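# Reverse the pivot pin so its head sits at yellow

## Task

The pivot pin was inserted from the wrong side. Take it out, flip it end for end so that its head finishes against the yellow cheek, and press it fully home so it passes through every part it currently passes through.

## Robot and tools

Robot: two seven-joint arms, left_arm and right_arm, each ending in a two-finger parallel gripper. A two-camera stand is fixed to the floor behind them.

Frames: the scene frame has its origin at table-top height, halfway between the arms' nominal bases, +z up, +x out over the table, left_arm on the +y side (image left/right may differ). Calibrated bases: left_arm at (-0.043, +0.400, 0) m, quat_wxyz (+1.000, 0, 0, +0.005); right_arm at (-0.057, -0.324, 0) m, quat_wxyz (+1.000, 0, 0, +0.015). Each arm reports end_effector_position (m), end_effector_quat_wxyz and velocities (m/s, rad/s) in its own base frame; fixed cameras and the table use the scene frame. Reported poses can be wrong by a few cm, more at long reach. On a gripper, fingers point along its +z and close along its y. end_effector_position is the point between the pads when shut, about 2 cm behind the tips; closing pushes the tips about 10 mm further along +z, mostly while pads are over 40 mm apart.

The 14-number row (used by execute_actions and move): one list covering both arms, every number in [-1, 1]. Order: left_arm dx, dy, dz, rx, ry, rz, opening, then right_arm dx, dy, dz, rx, ry, rz, opening. The six pose numbers are an offset, not a pose: measured from that arm's Hand target as it stood when the action or move began, along that Hand target's own axes. Scale: 1.0 = 0.6 m for dx/dy/dz and 180 degrees for the rotation vector rx/ry/rz. Opening is absolute: +1 fully open (0.084 m), -1 closed. Six zeros for an arm re-requests its current Hand target. Always give each gripper the opening you want it to keep; a 0 is itself a half-open command.

execute_actions(actions, cameras): actions is a list of actions; each action is a table of up to 15 rows, one row per 1/30 s step; a shorter table repeats its last row to fill 15 steps. Every row in an action counts from that action's start pose, not from the row before; the next action starts from the new Hand target, so repeating an offset moves further. cameras: names, ["all"] or []; default is all for an empty actions list, none otherwise. An empty list also reports the scene number and task.

move(target, speed, blend, opening_speed, blocking, cameras): target is one row or up to 15 rows; all rows count from the same starting Hand targets, not chained. speed in m/s, 0.002 to 1, default 0.25 (turn rate up to twice that in rad/s), one value or one per target. blend in m rounds corners; 0 stops at each target. opening_speed is per second on the -1..+1 scale, at least 0.2. The whole move gets at most 10 s. The first target's opening is sent at once; later targets' openings are applied on arrival, with both arms paused. Paths are straight and ignore obstacles and the other arm; faster moves lag, stray and hit harder. blocking=false returns after about 0.5 s while the move continues. The result adds a move: line: done (within 3 mm and 2 degrees), off_target, moving, held, fault; limits=paced means the sent pose was clipped, limits=held means a check withheld steps. Neither done nor off_target tells you about contact.

wait(seconds 0-10) lets time run with last commands held. stop() brakes a running move (needs stopping distance). zoom_image(camera, region [x0, y0, x1, y1] in pixels, at most 504 by 504) enlarges the newest image of cam_high, cam_low, cam_left_wrist or cam_right_wrist (all 896x504). clear_fault(arm) releases a reported torque fault and costs one action. finished_scene(scene, 1 or 2) ends the scene permanently; the pin must stay in place without the robot.

Controller behaviour: each step the command is clipped to within 70 mm and 16 degrees of the measured gripper pose; Hand target is the clipped command, and later offsets count from it. A gripper may stop short; send the gap as a new offset. A blocked arm keeps pressing; to relieve it, command its target back behind the gripper. Large wrist turns can swing the elbow. The clearance check blocks commands bringing arms too close, except finger-to-finger.

Gripping: grip_measured uses the opening scale; command clearly less than it to hold, lower squeezes harder (about 24 N per pad maximum). Returning the measured value still grips parts up to about 6 cm wide.

Faults and heat: a torque fault stops an arm until clear_fault. Contact load limits (N m): waist 41.8, shoulder 42, upper arm roll 26.7, elbow 26.7, forearm roll 26.7, wrist pitch 14.4, wrist roll 15; a carried object's weight counts. A motor pinned at its limit for 1 s or overloaded for long also faults. MOTOR HOT appears at 65 °C; at 80 °C the arm is braked for 30-60 s or more. Joint torque readings include arm weight, friction and offsets.

Avoid: dropping the pin or letting anything leave the table, releasing moving parts, fast impacts, hard shoves into fixed or heavy items, any arm-to-arm contact (including one gripper closing on the other's fingers), and pushing long toward unreachable poses. Thinking time lets the scene run, so quicker is better; smooth, low-effort motion helps.

Each tool is called after ">>>" by a JSON object that holds its "fn" and its "kwargs", one argument or row to a line.

## Session

>>> {"fn": "execute_actions", "kwargs": {
  "actions": []
}}

Scene clock: 0.00 s.
left_arm: end_effector_position=(+0.5529, -0.0967, +0.1281) grip_measured=+1.00 end_effector_quat_wxyz=(+0.107, -0.595, +0.688, -0.401) | right_arm: end_effector_position=(+0.2542, +0.5435, +0.3381) grip_measured=+1.00 end_effector_quat_wxyz=(-0.377, +0.615, +0.630, +0.287)
Joint positions: left_arm=[-0.144 0.212 -0.002 0.901 -1.887 0.354 -2.95 0.084] | right_arm=[1.292 -0.023 -0.292 1.083 1.197 0.625 -1.451 0.084]
Joint velocities: within noise
Joint torques (N m): no reading
Hand target: left_arm +0.5529, -0.0967, +0.1281; +0.107, -0.595, +0.688, -0.401 | right_arm +0.2542, +0.5435, +0.3381; -0.377, +0.615, +0.630, +0.287
Tool commands: left_gripper/opening=+1.0 right_gripper/opening=+1.0

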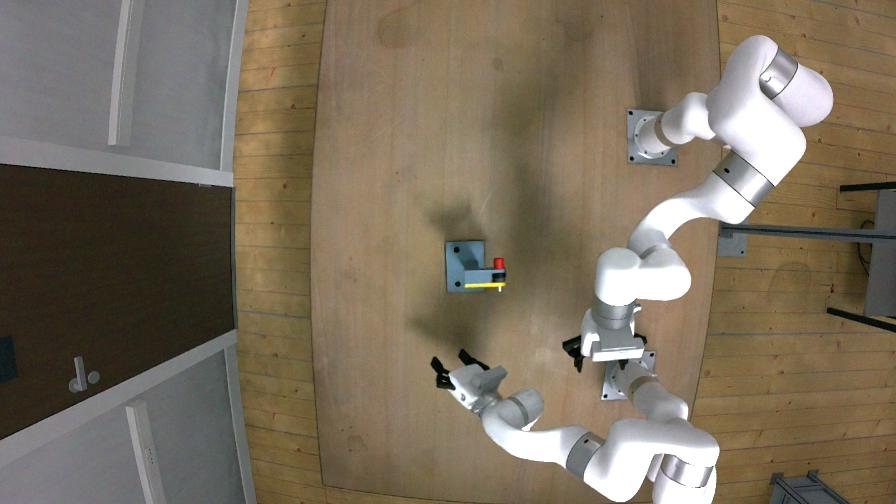

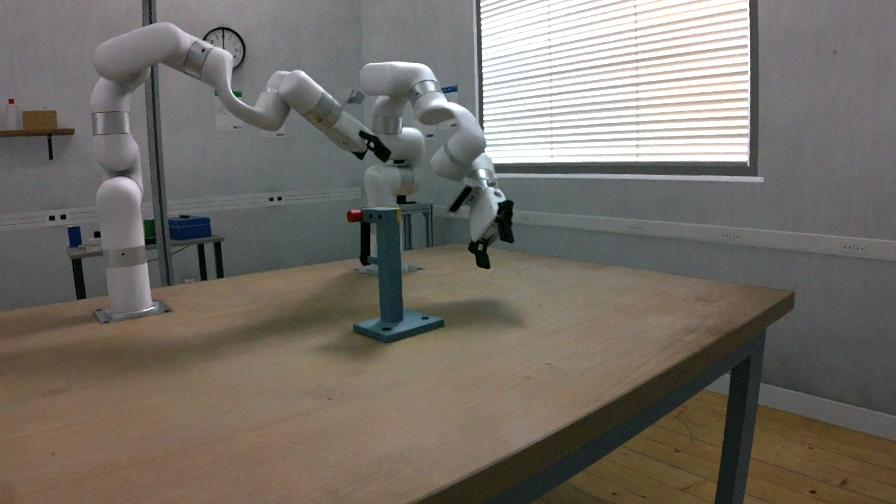

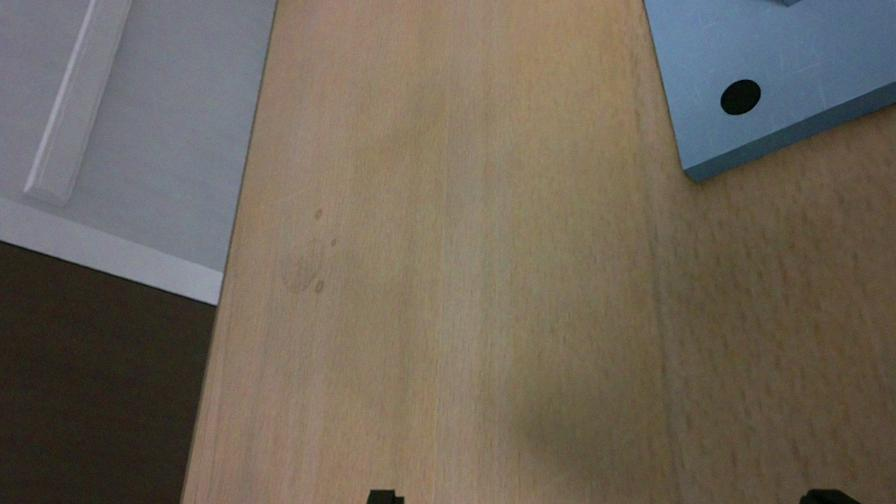

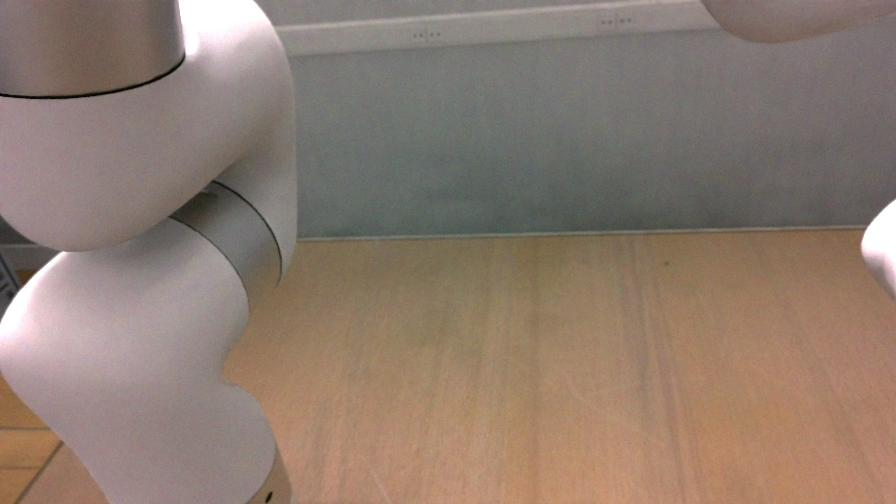

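>>> {"fn": "zoom_image", "kwargs": {
  "camera": "cam_high",
  "region": [430, 220, 530, 310]
}}

>>> {"fn": "zoom_image", "kwargs": {
  "camera": "cam_low",
  "region": [330, 190, 460, 350]
}}

Scaled by 5.040 from the camera's 896x504 image, which has a finer 1280x720 frame.

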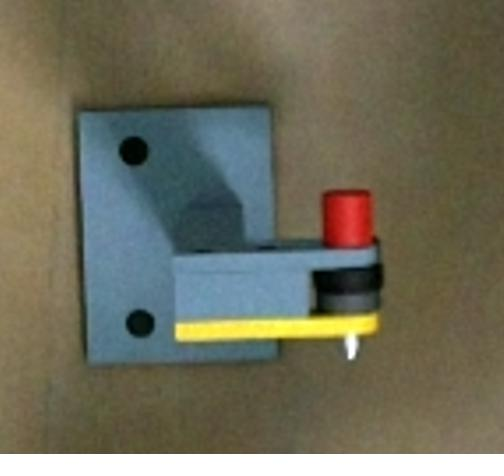

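Scaled by 3.150 from the camera's 896x504 image, which has a finer 1280x720 frame.

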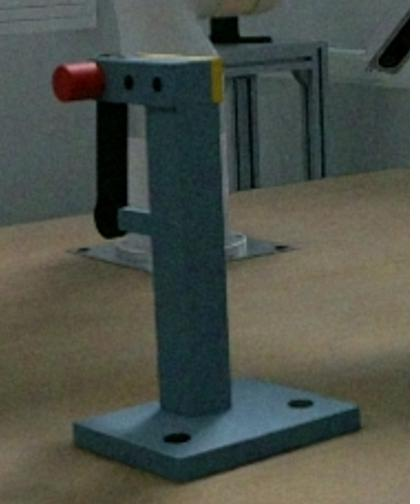

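>>> {"fn": "move", "kwargs": {
  "target": [
    [0,0,0,0,0,0,1,-0.211,0.243,-0.551,-0.0422,-0.3115,0.007,1]
  ],
  "cameras": ["cam_right_wrist"],
  "speed": 0.3
}}

>>> {"fn": "move", "kwargs": {
  "target": [
    [0.549,0.293,-0.3875,0.291,0.097,-0.398,1,0,0,0,0,0,0,1]
  ],
  "cameras": ["all"],
  "speed": 0.3
}}

Scene clock: 37.30 s.
left_arm: end_effector_position=(+0.5529, -0.0967, +0.1281) grip_measured=+1.00 end_effector_quat_wxyz=(+0.107, -0.595, +0.688, -0.401) | right_arm: end_effector_position=(+0.4341, +0.2113, +0.4002) grip_measured=+1.00 end_effector_quat_wxyz=(+0.000, +0.707, +0.707, +0.000)
Joint positions: left_arm=[-0.144 0.212 -0.002 0.901 -1.887 0.354 -2.95 0.084] | right_arm=[0.974 0.066 -0.55 1.68 0.035 1.624 -1.144 0.084]
Joint torques (N m): left_arm=[-0.24 -20.74 0.07 9.53 0.46 -0.25 -0.26] | right_arm=[-4.93 -9.72 -2.9 20.36 -1.68 0.35 -1.95]
Hand target: left_arm +0.5529, -0.0967, +0.1281; +0.107, -0.595, +0.688, -0.401 | right_arm +0.4341, +0.2113, +0.4002; +0.000, +0.707, +0.707, +0.000
Off the commanded pose: left_arm 0.000 m, 0 deg | right_arm 0.000 m, 0 deg.
move: done
Images, in order (width x height): cam_right_wrist 896x504.

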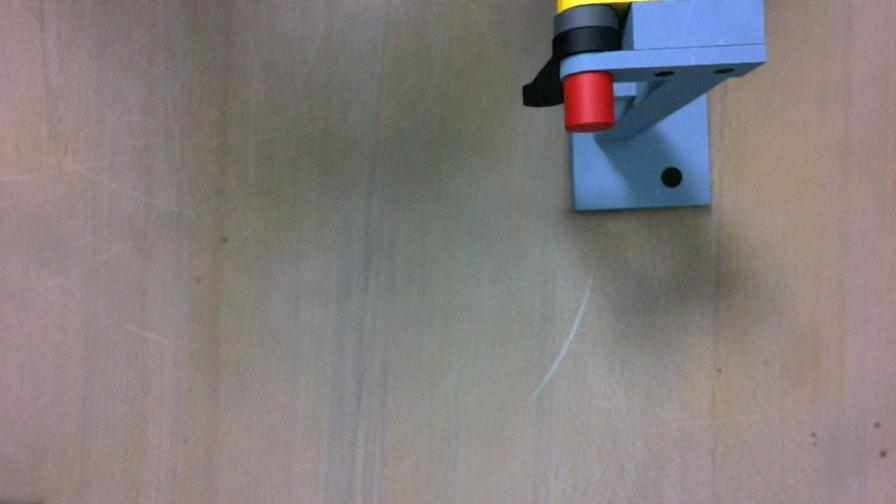

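Scene clock: 40.57 s.
left_arm: end_effector_position=(+0.1902, -0.3010, +0.2699) grip_measured=+1.00 end_effector_quat_wxyz=(+0.000, +0.707, +0.000, +0.707) | right_arm: end_effector_position=(+0.4341, +0.2113, +0.4002) grip_measured=+1.00 end_effector_quat_wxyz=(+0.000, +0.707, +0.707, +0.000)
Joint positions: left_arm=[-0.571 -0.49 -1.173 0.428 -5.092 1.295 -2.428 0.084] | right_arm=[0.974 0.066 -0.55 1.68 0.035 1.624 -1.144 0.084]
Joint torques (N m): left_arm=[3.53 4.38 5.63 9.48 1.74 2.6 -0.97] | right_arm=[-4.97 -9.7 -2.41 20.38 1.56 0.36 -1.36]
Hand target: left_arm +0.1902, -0.3010, +0.2699; +0.000, +0.707, +0.000, +0.707 | right_arm +0.4341, +0.2113, +0.4002; +0.000, +0.707, +0.707, +0.000
Off the commanded pose: left_arm 0.000 m, 0 deg | right_arm 0.000 m, 0 deg.
move: done

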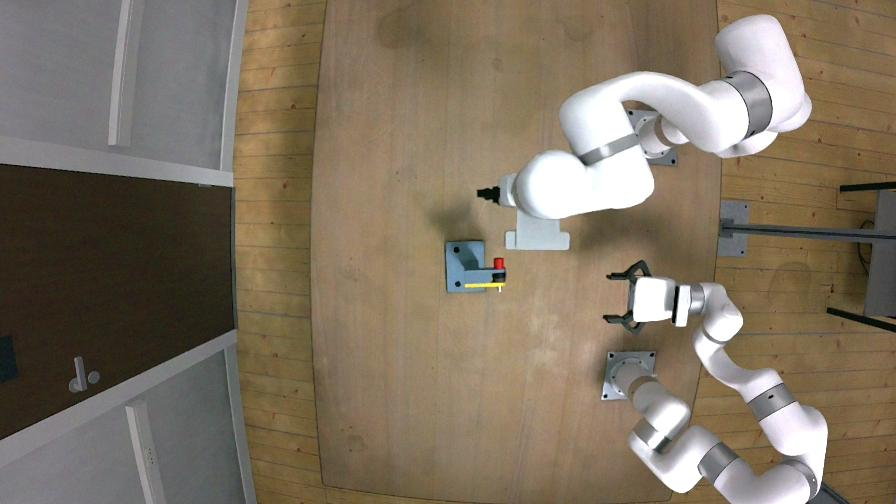

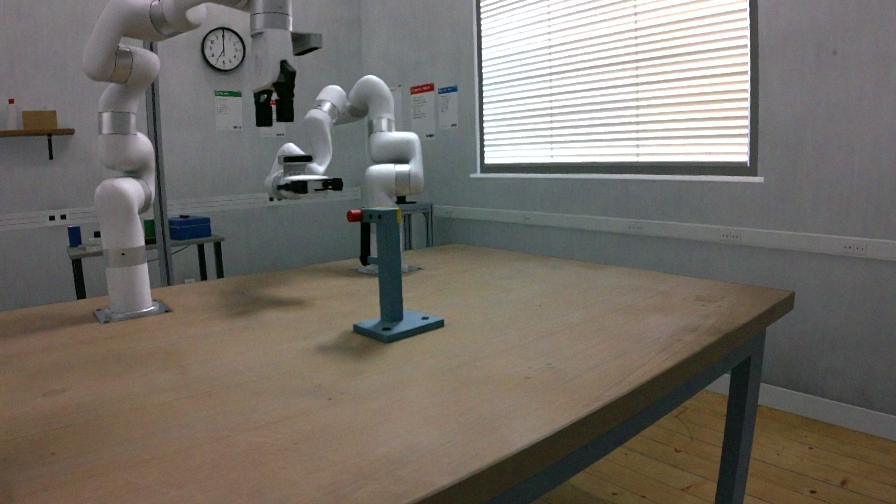

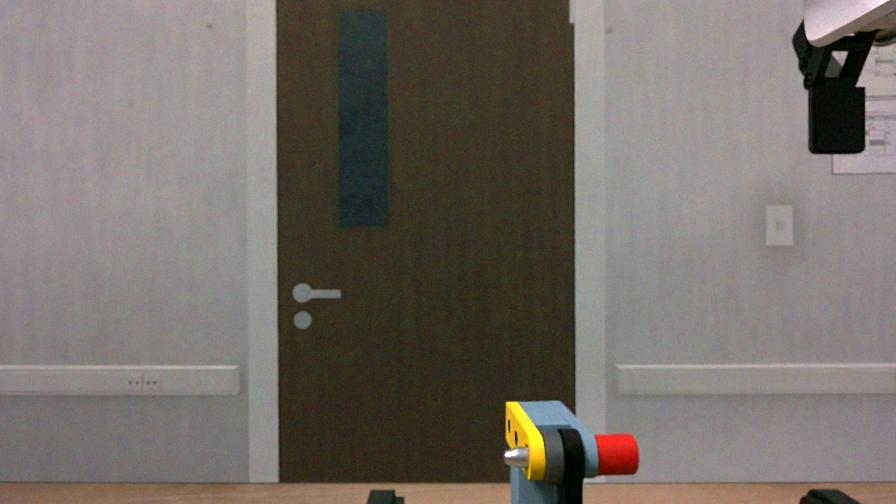

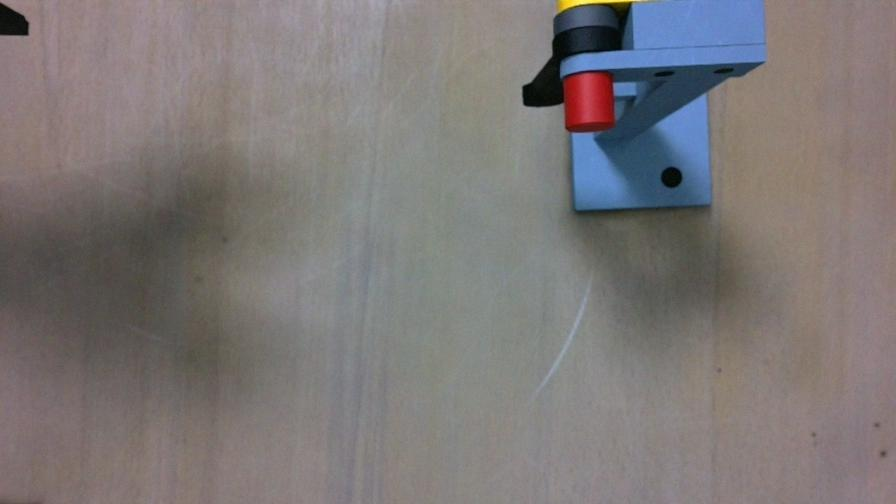

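>>> {"fn": "zoom_image", "kwargs": {
  "camera": "cam_left_wrist",
  "region": [480, 380, 680, 504]
}}

>>> {"fn": "zoom_image", "kwargs": {
  "camera": "cam_right_wrist",
  "region": [500, 0, 780, 160]
}}

Scaled by 2.520 from the camera's 896x504 image, which has a finer 1280x720 frame.

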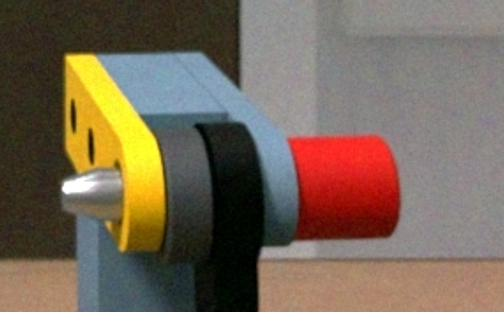

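Scaled by 1.800 from the camera's 896x504 image, which has a finer 1280x720 frame.

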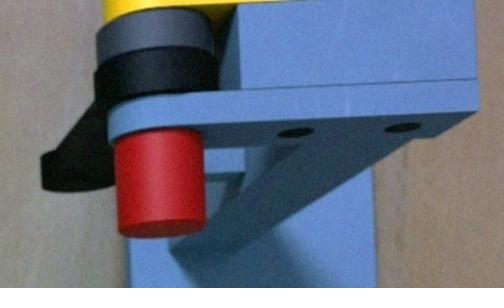

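>>> {"fn": "move", "kwargs": {
  "target": [-0.15,0.07,0.15,0,0,0,1,0,0,0,0,0,0,1],
  "cameras": ["cam_left_wrist"]
}}

>>> {"fn": "zoom_image", "kwargs": {
  "camera": "cam_left_wrist",
  "region": [340, 150, 660, 504]
}}

Scene clock: 70.07 s.
left_arm: end_effector_position=(+0.2802, -0.3431, +0.1799) grip_measured=+1.00 end_effector_quat_wxyz=(+0.000, +0.707, +0.000, +0.707) | right_arm: end_effector_position=(+0.4341, +0.2113, +0.4002) grip_measured=+1.00 end_effector_quat_wxyz=(+0.000, +0.707, +0.707, +0.000)
Joint positions: left_arm=[-0.401 0.483 -1.102 0.594 -4.436 1.921 -2.706 0.084] | right_arm=[0.974 0.066 -0.55 1.68 0.035 1.624 -1.144 0.084]
Joint torques (N m): left_arm=[-4.67 -8.34 -6.76 7.79 -0.34 2.78 -0.98] | right_arm=[-4.36 -9.43 -2.13 20.33 1.53 0.28 -0.26]
Hand target: left_arm +0.2802, -0.3431, +0.1799; +0.000, +0.707, +0.000, +0.707 | right_arm +0.4341, +0.2113, +0.4002; +0.000, +0.707, +0.707, +0.000
Off the commanded pose: left_arm 0.000 m, 0 deg | right_arm 0.000 m, 0 deg.
move: done
Images, in order (width x height): cam_left_wrist 896x504.

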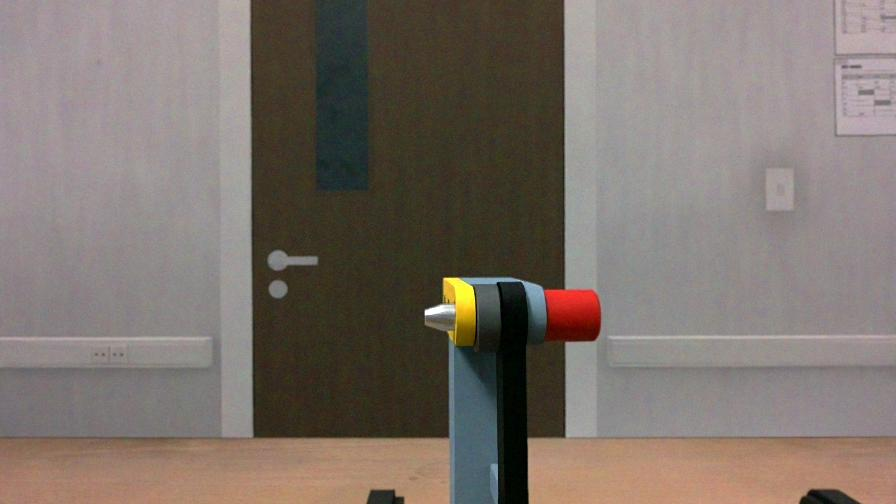

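Scaled by 1.424 from the camera's 896x504 image, which has a finer 1280x720 frame.

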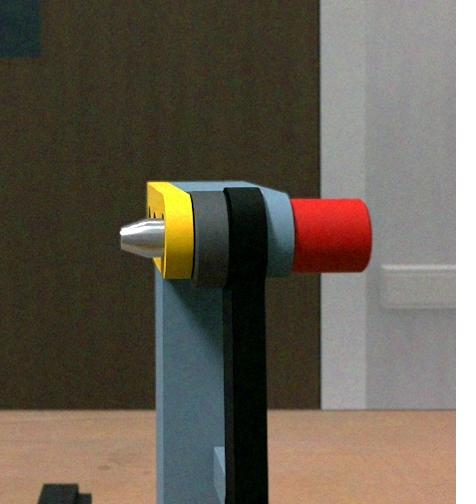

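>>> {"fn": "move", "kwargs": {
  "target": [0,-0.012,0.133,0,0,0,1,0,0,0,0,0,0,1],
  "cameras": ["cam_left_wrist","cam_right_wrist"],
  "speed": 0.15
}}

Scene clock: 82.87 s.
left_arm: end_effector_position=(+0.3600, -0.3359, +0.1799) grip_measured=+1.00 end_effector_quat_wxyz=(+0.000, +0.707, +0.000, +0.707) | right_arm: end_effector_position=(+0.4341, +0.2113, +0.4002) grip_measured=+1.00 end_effector_quat_wxyz=(+0.000, +0.707, +0.707, +0.000)
Joint positions: left_arm=[-0.248 0.446 -1 0.62 -4.226 1.757 -2.658 0.084] | right_arm=[0.974 0.066 -0.55 1.68 0.035 1.624 -1.144 0.084]
Joint torques (N m): left_arm=[3.54 -9.34 -5.96 8.24 2.67 0.27 0.66] | right_arm=[-3.92 -9.71 -2.07 20.36 1.32 0.17 0.54]
Hand target: left_arm +0.3600, -0.3359, +0.1799; +0.000, +0.707, +0.000, +0.707 | right_arm +0.4341, +0.2113, +0.4002; +0.000, +0.707, +0.707, +0.000
Off the commanded pose: left_arm 0.000 m, 0 deg | right_arm 0.000 m, 0 deg.
move: done
Images, in order (width x height): cam_left_wrist 896x504, cam_right_wrist 896x504.

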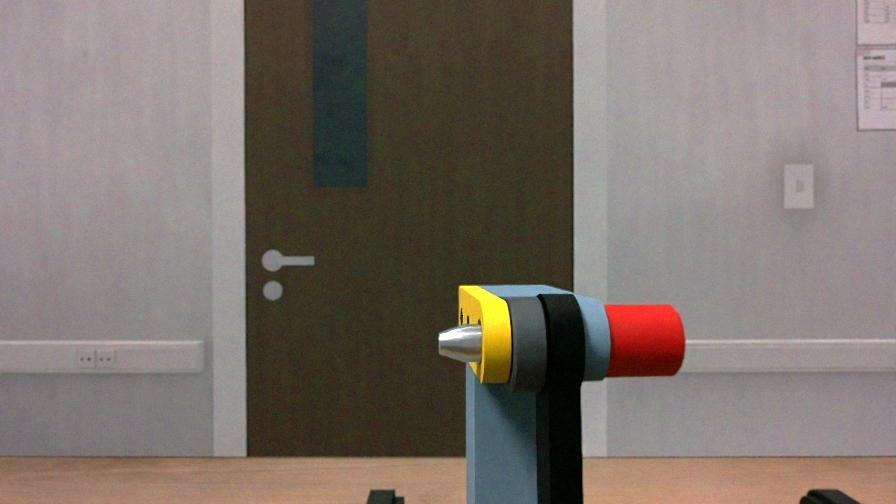

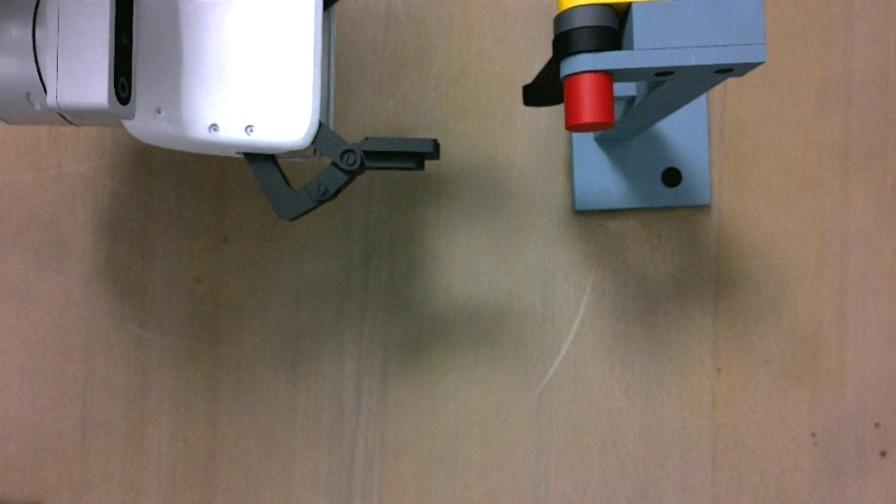

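>>> {"fn": "move", "kwargs": {
  "target": [0,0.005,0.108,0,0,0,-0.2,0,0,0,0,0,0,1],
  "cameras": ["cam_left_wrist","cam_right_wrist"],
  "speed": 0.1
}}

>>> {"fn": "zoom_image", "kwargs": {
  "camera": "cam_right_wrist",
  "region": [400, 0, 700, 180]
}}

Scene clock: 92.20 s.
left_arm: end_effector_position=(+0.4248, -0.3389, +0.1799) grip_measured=-0.21 end_effector_quat_wxyz=(+0.000, +0.707, +0.000, +0.707) | right_arm: end_effector_position=(+0.4341, +0.2113, +0.4002) grip_measured=+1.00 end_effector_quat_wxyz=(+0.000, +0.707, +0.707, +0.000)
Joint positions: left_arm=[-0.183 0.488 -0.9 0.719 -4.063 1.656 -2.606 0.035] | right_arm=[0.974 0.066 -0.55 1.68 0.035 1.624 -1.144 0.084]
Joint torques (N m): left_arm=[3.93 -11.82 -6.77 8.65 2.78 0.17 0.81] | right_arm=[-3.23 -9.59 -1.75 20.03 1.38 0.04 0.7]
Hand target: left_arm +0.4248, -0.3389, +0.1799; +0.000, +0.707, +0.000, +0.707 | right_arm +0.4341, +0.2113, +0.4002; +0.000, +0.707, +0.707, +0.000
Off the commanded pose: left_arm 0.000 m, 0 deg | right_arm 0.000 m, 0 deg.
move: done
Images, in order (width x height): cam_left_wrist 896x504, cam_right_wrist 896x504.

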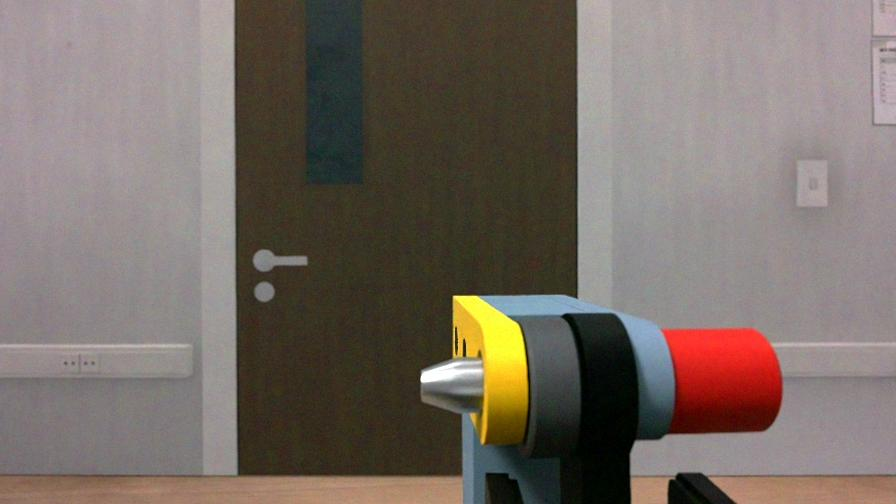

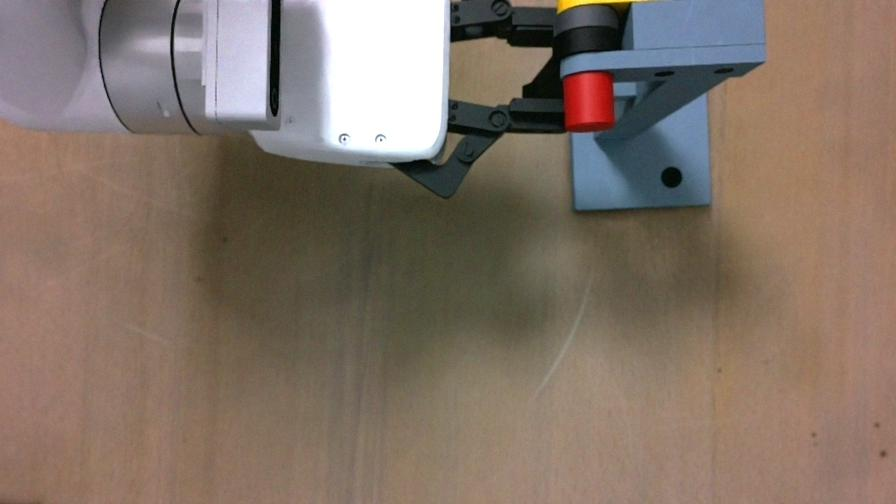

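Scaled by 1.680 from the camera's 896x504 image, which has a finer 1280x720 frame.

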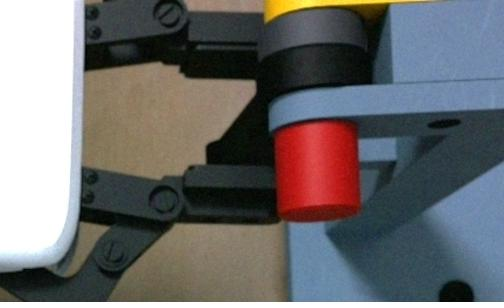

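>>> {"fn": "move", "kwargs": {
  "target": [
    [0.0055,0,0.005,0,0,0,-0.2,0,0,0,0,0,0,1],
    [0.0055,0,0.005,0,0,0,-0.9,0,0,0,0,0,0,1]
  ],
  "cameras": ["cam_left_wrist","cam_right_wrist"],
  "speed": 0.05,
  "opening_speed": 0.5
}}

>>> {"fn": "zoom_image", "kwargs": {
  "camera": "cam_left_wrist",
  "region": [400, 270, 800, 504]
}}

Scene clock: 100.37 s.
left_arm: end_effector_position=(+0.4279, -0.3388, +0.1832) grip_measured=-0.76 end_effector_quat_wxyz=(+0.000, +0.707, +0.000, +0.707) | right_arm: end_effector_position=(+0.4341, +0.2113, +0.4002) grip_measured=+1.00 end_effector_quat_wxyz=(+0.000, +0.707, +0.707, +0.000)
Joint positions: left_arm=[-0.174 0.478 -0.902 0.722 -4.062 1.643 -2.601 0.01] | right_arm=[0.974 0.066 -0.55 1.68 0.035 1.624 -1.144 0.084]
Joint torques (N m): left_arm=[-9.32 -17.49 -17.51 8.42 4.25 0.62 0.85] | right_arm=[-2.95 -9.49 -1.15 20.09 1.4 -0.09 0.6]
Hand target: left_arm +0.4278, -0.3389, +0.1832; +0.000, +0.707, +0.000, +0.707 | right_arm +0.4341, +0.2113, +0.4002; +0.000, +0.707, +0.707, +0.000
Off the commanded pose: left_arm 0.000 m, 0 deg | right_arm 0.000 m, 0 deg.
move: done
Images, in order (width x height): cam_left_wrist 896x504, cam_right_wrist 896x504.

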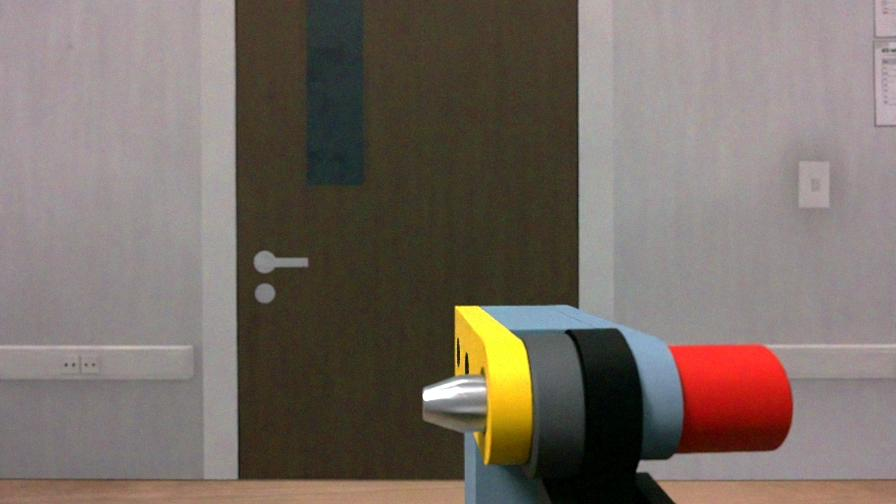

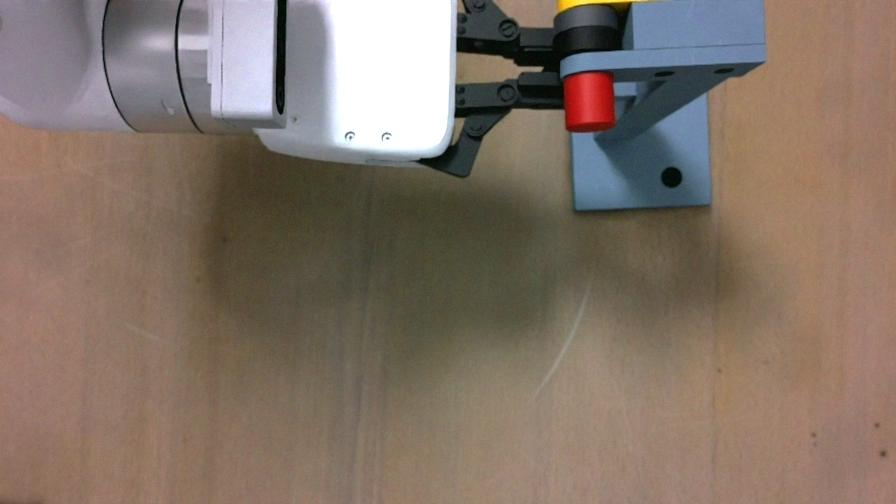

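Scaled by 1.260 from the camera's 896x504 image, which has a finer 1280x720 frame.

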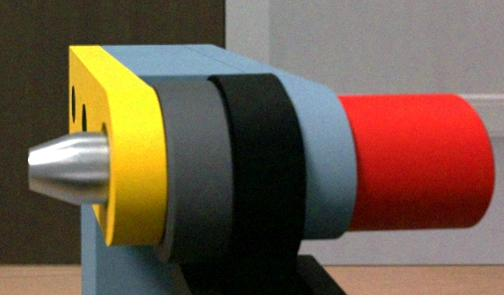

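>>> {"fn": "move", "kwargs": {
  "target": [0,-0.0033,0,0,0,0,-0.9,0,0,0,0,0,0,1],
  "cameras": ["cam_left_wrist"],
  "speed": 0.02
}}

>>> {"fn": "zoom_image", "kwargs": {
  "camera": "cam_left_wrist",
  "region": [400, 270, 800, 504]
}}

Scene clock: 105.33 s.
left_arm: end_effector_position=(+0.4276, -0.3371, +0.1832) grip_measured=-0.78 end_effector_quat_wxyz=(+0.000, +0.707, +0.000, +0.707) | right_arm: end_effector_position=(+0.4341, +0.2113, +0.4002) grip_measured=+1.00 end_effector_quat_wxyz=(+0.000, +0.707, +0.707, +0.000)
Joint positions: left_arm=[-0.17 0.473 -0.903 0.717 -4.061 1.64 -2.604 0.01] | right_arm=[0.974 0.066 -0.55 1.68 0.035 1.624 -1.144 0.084]
Joint torques (N m): left_arm=[4.83 -21.72 -8.1 4.84 1.19 1.11 -1.02] | right_arm=[-2.96 -9.53 -1.11 19.76 1.47 -0.04 0.46]
Hand target: left_arm +0.4278, -0.3369, +0.1832; +0.000, +0.707, +0.000, +0.707 | right_arm +0.4341, +0.2113, +0.4002; +0.000, +0.707, +0.707, +0.000
Off the commanded pose: left_arm 0.000 m, 0 deg | right_arm 0.000 m, 0 deg.
move: done
Images, in order (width x height): cam_left_wrist 896x504.

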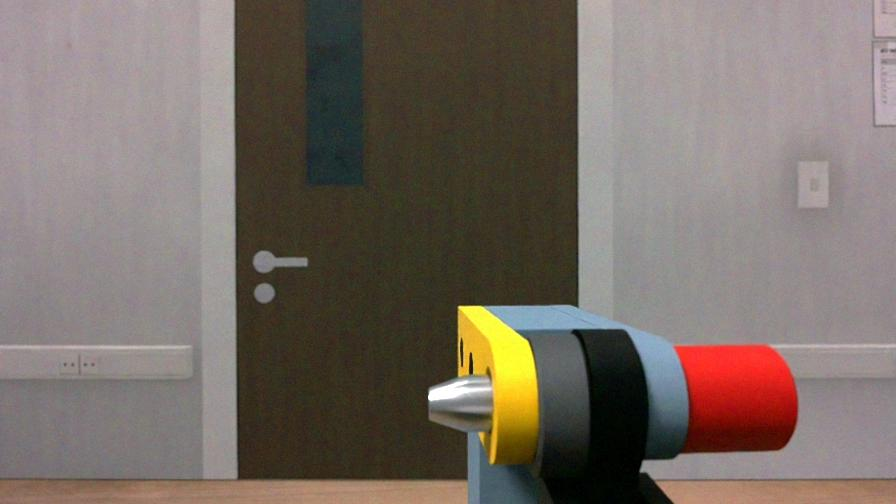

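Scaled by 1.260 from the camera's 896x504 image, which has a finer 1280x720 frame.

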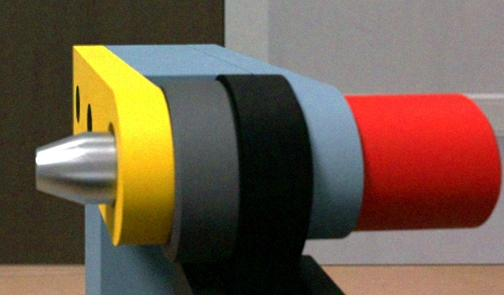

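>>> {"fn": "move", "kwargs": {
  "target": [-0.0008,-0.0012,0,0,0,0,-0.95,0,0,0,0,0,0,1],
  "speed": 0.02
}}

Scene clock: 110.40 s.
left_arm: end_effector_position=(+0.4278, -0.3363, +0.1828) grip_measured=-0.78 end_effector_quat_wxyz=(+0.000, +0.707, +0.000, +0.707) | right_arm: end_effector_position=(+0.4341, +0.2113, +0.4002) grip_measured=+1.00 end_effector_quat_wxyz=(+0.000, +0.707, +0.707, +0.000)
Joint positions: left_arm=[-0.17 0.473 -0.902 0.715 -4.061 1.64 -2.605 0.01] | right_arm=[0.974 0.066 -0.55 1.68 0.035 1.624 -1.144 0.084]
Joint torques (N m): left_arm=[10.76 -17.76 2.96 0.77 -2.21 3.87 -1.26] | right_arm=[-2.78 -9.8 -0.52 19.75 1.47 -0.02 0.6]
Hand target: left_arm +0.4278, -0.3362, +0.1827; +0.000, +0.707, +0.000, +0.707 | right_arm +0.4341, +0.2113, +0.4002; +0.000, +0.707, +0.707, +0.000
Off the commanded pose: left_arm 0.000 m, 0 deg | right_arm 0.000 m, 0 deg.
move: done

>>> {"fn": "move", "kwargs": {
  "target": [0,0,0,0,0,0,-0.95,0.21,0.059,0.167,0,0,0,0.0],
  "speed": 0.2,
  "cameras": ["all"]
}}

>>> {"fn": "zoom_image", "kwargs": {
  "camera": "cam_low",
  "region": [300, 140, 480, 300]
}}

Scene clock: 131.70 s.
left_arm: end_effector_position=(+0.4278, -0.3362, +0.1827) grip_measured=-0.78 end_effector_quat_wxyz=(+0.000, +0.707, +0.000, +0.707) | right_arm: end_effector_position=(+0.4694, +0.3374, +0.3001) grip_measured=-0.01 end_effector_quat_wxyz=(+0.000, +0.707, +0.707, +0.000)
Joint positions: left_arm=[-0.169 0.473 -0.902 0.715 -4.061 1.64 -2.605 0.01] | right_arm=[0.99 0.394 -0.485 1.793 0.182 1.443 -1.058 0.044]
Joint torques (N m): left_arm=[11.41 -10.13 2.95 0.61 -4.7 2.83 -1.23] | right_arm=[-5.12 -17.44 -1.8 20.97 2.34 0.41 2.13]
Hand target: left_arm +0.4278, -0.3362, +0.1827; +0.000, +0.707, +0.000, +0.707 | right_arm +0.4694, +0.3373, +0.3000; +0.000, +0.707, +0.707, +0.000
Off the commanded pose: left_arm 0.000 m, 0 deg | right_arm 0.000 m, 0 deg.
move: done

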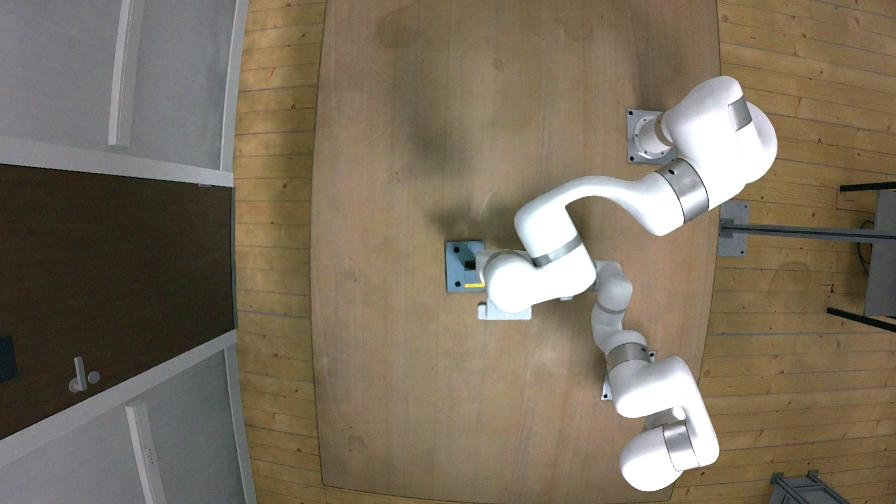

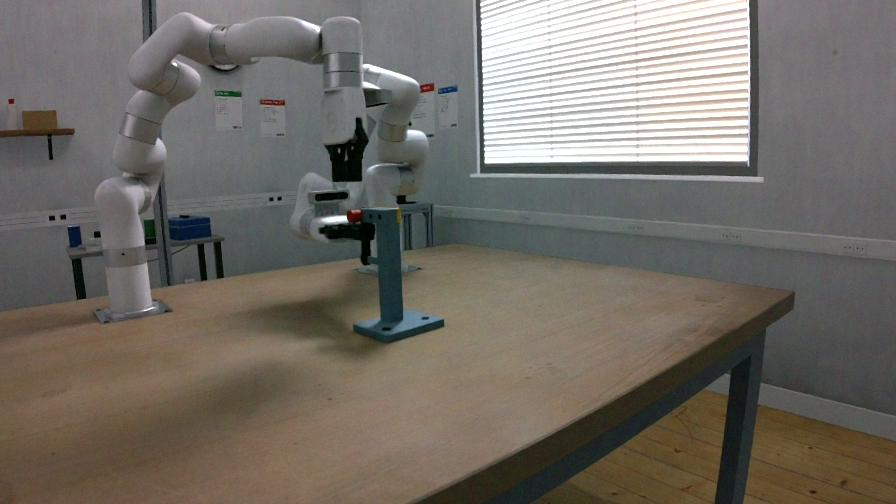

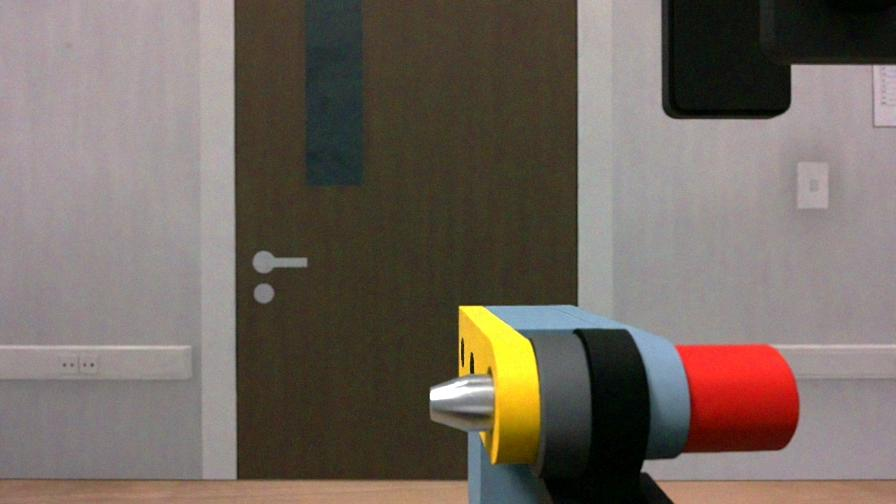

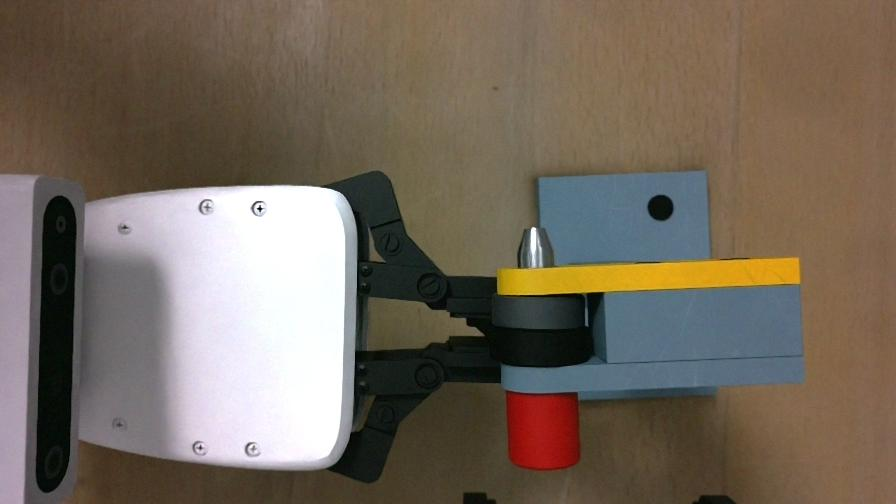

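Scaled by 2.800 from the camera's 896x504 image, which has a finer 1280x720 frame.

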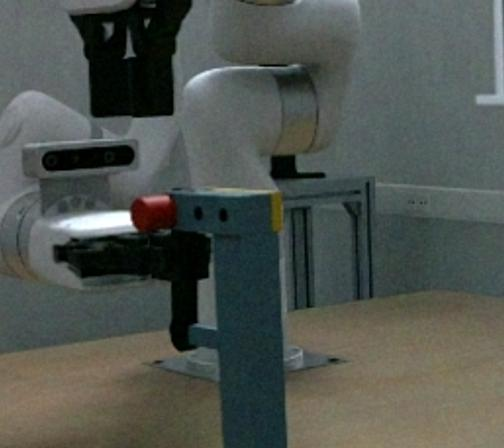

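>>> {"fn": "move", "kwargs": {
  "target": [
    [0,0,0,0,0,0,-0.95,0,0,0.07,0,0,-0.011,0.0],
    [0,0,0,0,0,0,-0.95,0,0,0.135,0,0,-0.011,0.0]
  ],
  "speed": 0.1,
  "blend": 0.01,
  "cameras": ["cam_low","cam_left_wrist","cam_right_wrist"]
}}

Scene clock: 143.00 s.
left_arm: end_effector_position=(+0.4278, -0.3362, +0.1827) grip_measured=-0.78 end_effector_quat_wxyz=(+0.000, +0.707, +0.000, +0.707) | right_arm: end_effector_position=(+0.4693, +0.3373, +0.2190) grip_measured=-0.01 end_effector_quat_wxyz=(+0.000, +0.695, +0.719, +0.000)
Joint positions: left_arm=[-0.169 0.473 -0.902 0.715 -4.061 1.64 -2.605 0.01] | right_arm=[1.006 0.405 -0.471 1.576 0.192 1.218 -1.105 0.044]
Joint torques (N m): left_arm=[11.2 -10.12 1.05 0.59 -4.16 2.43 -1.18] | right_arm=[5.71 -17.21 -1.93 15.15 2.39 -3.96 -2.12]
Hand target: left_arm +0.4278, -0.3362, +0.1827; +0.000, +0.707, +0.000, +0.707 | right_arm +0.4693, +0.3373, +0.2190; +0.000, +0.695, +0.719, +0.000
Off the commanded pose: left_arm 0.000 m, 0 deg | right_arm 0.000 m, 0 deg.
move: done
Images, in order (width x height): cam_low 896x504, cam_left_wrist 896x504, cam_right_wrist 896x504.

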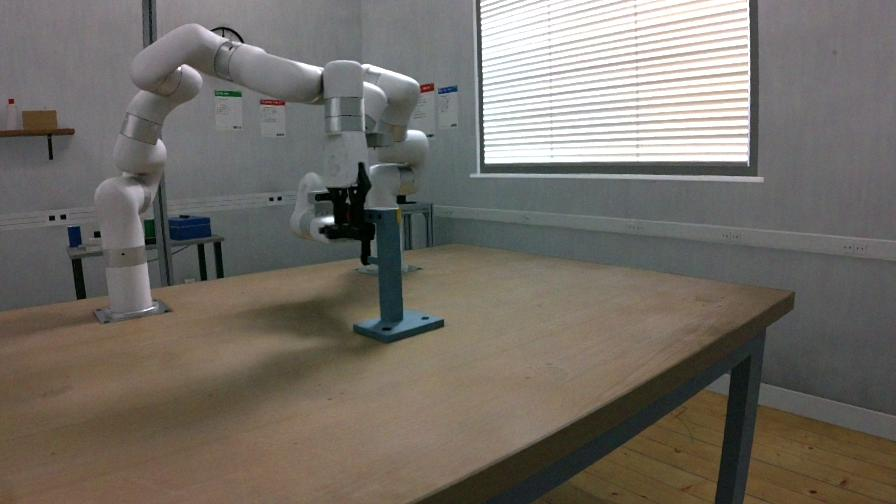

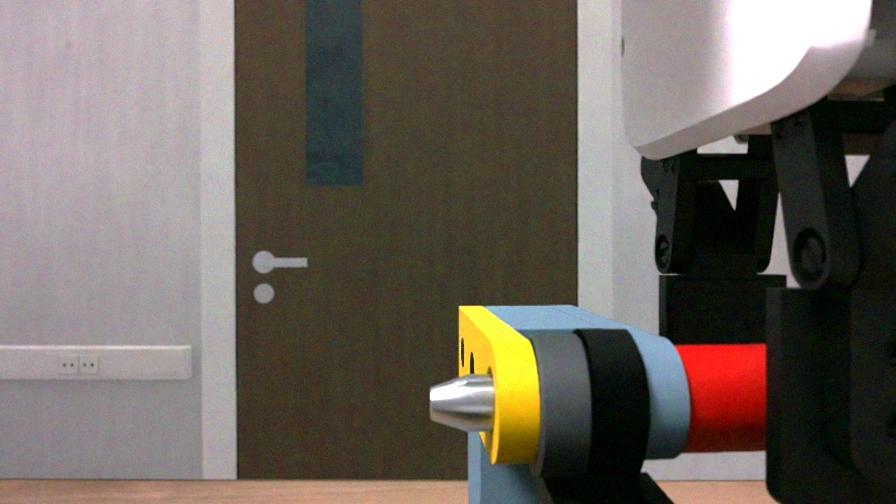

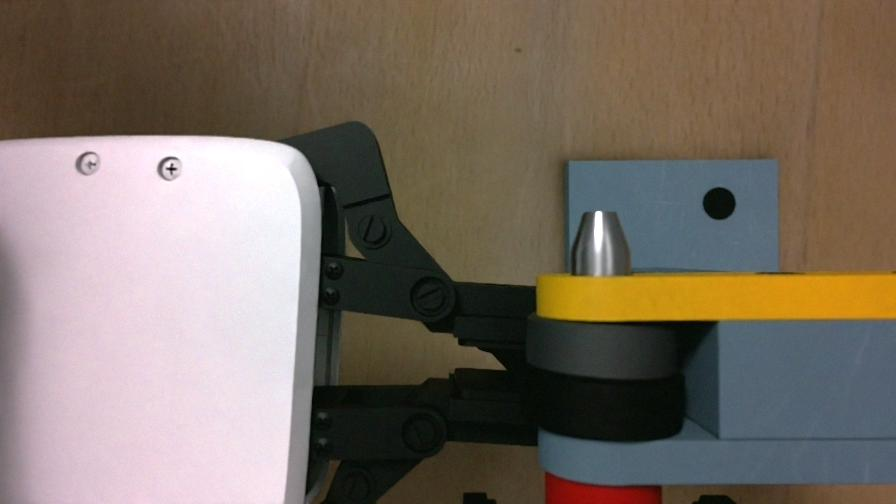

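>>> {"fn": "move", "kwargs": {
  "target": [
    [0,0,0,0,0,0,-0.95,-0.004,0.0027,0,0,0,0,0.0],
    [0,0,0,0,0,0,-0.95,-0.004,0.0027,0,0,0,0,-0.8]
  ],
  "speed": 0.05,
  "opening_speed": 0.6,
  "cameras": ["cam_left_wrist","cam_right_wrist"]
}}

Scene clock: 148.93 s.
left_arm: end_effector_position=(+0.4278, -0.3362, +0.1827) grip_measured=-0.78 end_effector_quat_wxyz=(+0.000, +0.707, +0.000, +0.707) | right_arm: end_effector_position=(+0.4706, +0.3348, +0.2189) grip_measured=-0.50 end_effector_quat_wxyz=(-0.001, +0.695, +0.719, -0.001)
Joint positions: left_arm=[-0.169 0.473 -0.902 0.715 -4.061 1.64 -2.605 0.01] | right_arm=[1.002 0.405 -0.472 1.576 0.193 1.219 -1.111 0.022]
Joint torques (N m): left_arm=[10.63 -9.22 -0.39 1.93 -3.01 1.11 -0.89] | right_arm=[-2.55 -16.6 -13.78 25.05 -1.83 -12.67 -0.22]
Hand target: left_arm +0.4278, -0.3362, +0.1827; +0.000, +0.707, +0.000, +0.707 | right_arm +0.4710, +0.3350, +0.2190; +0.000, +0.695, +0.719, +0.000
Off the commanded pose: left_arm 0.000 m, 0 deg | right_arm 0.000 m, 0 deg.
move: done
Images, in order (width x height): cam_left_wrist 896x504, cam_right_wrist 896x504.

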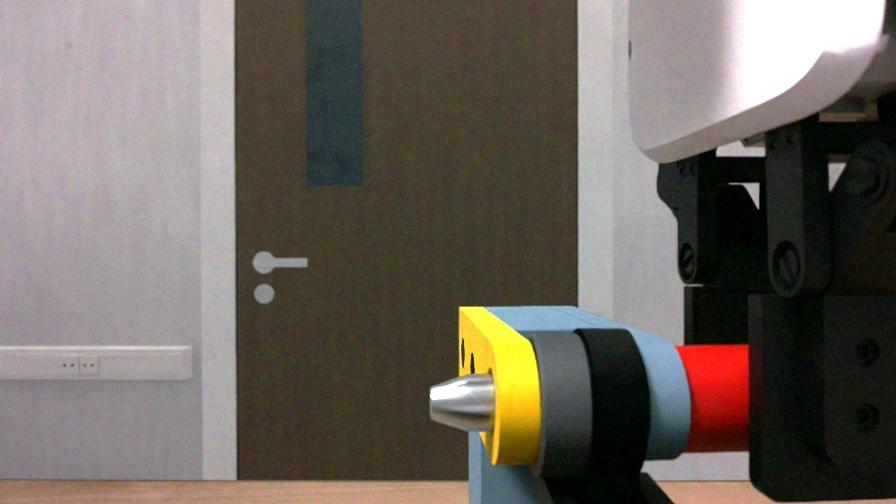

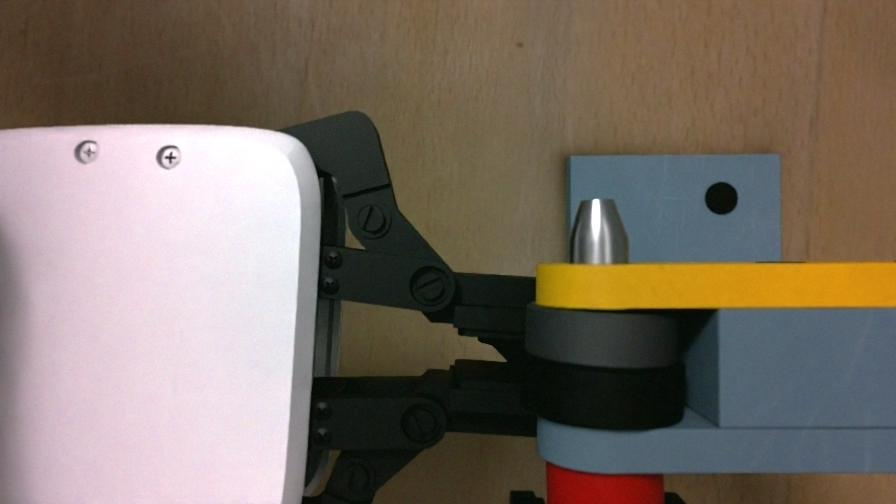

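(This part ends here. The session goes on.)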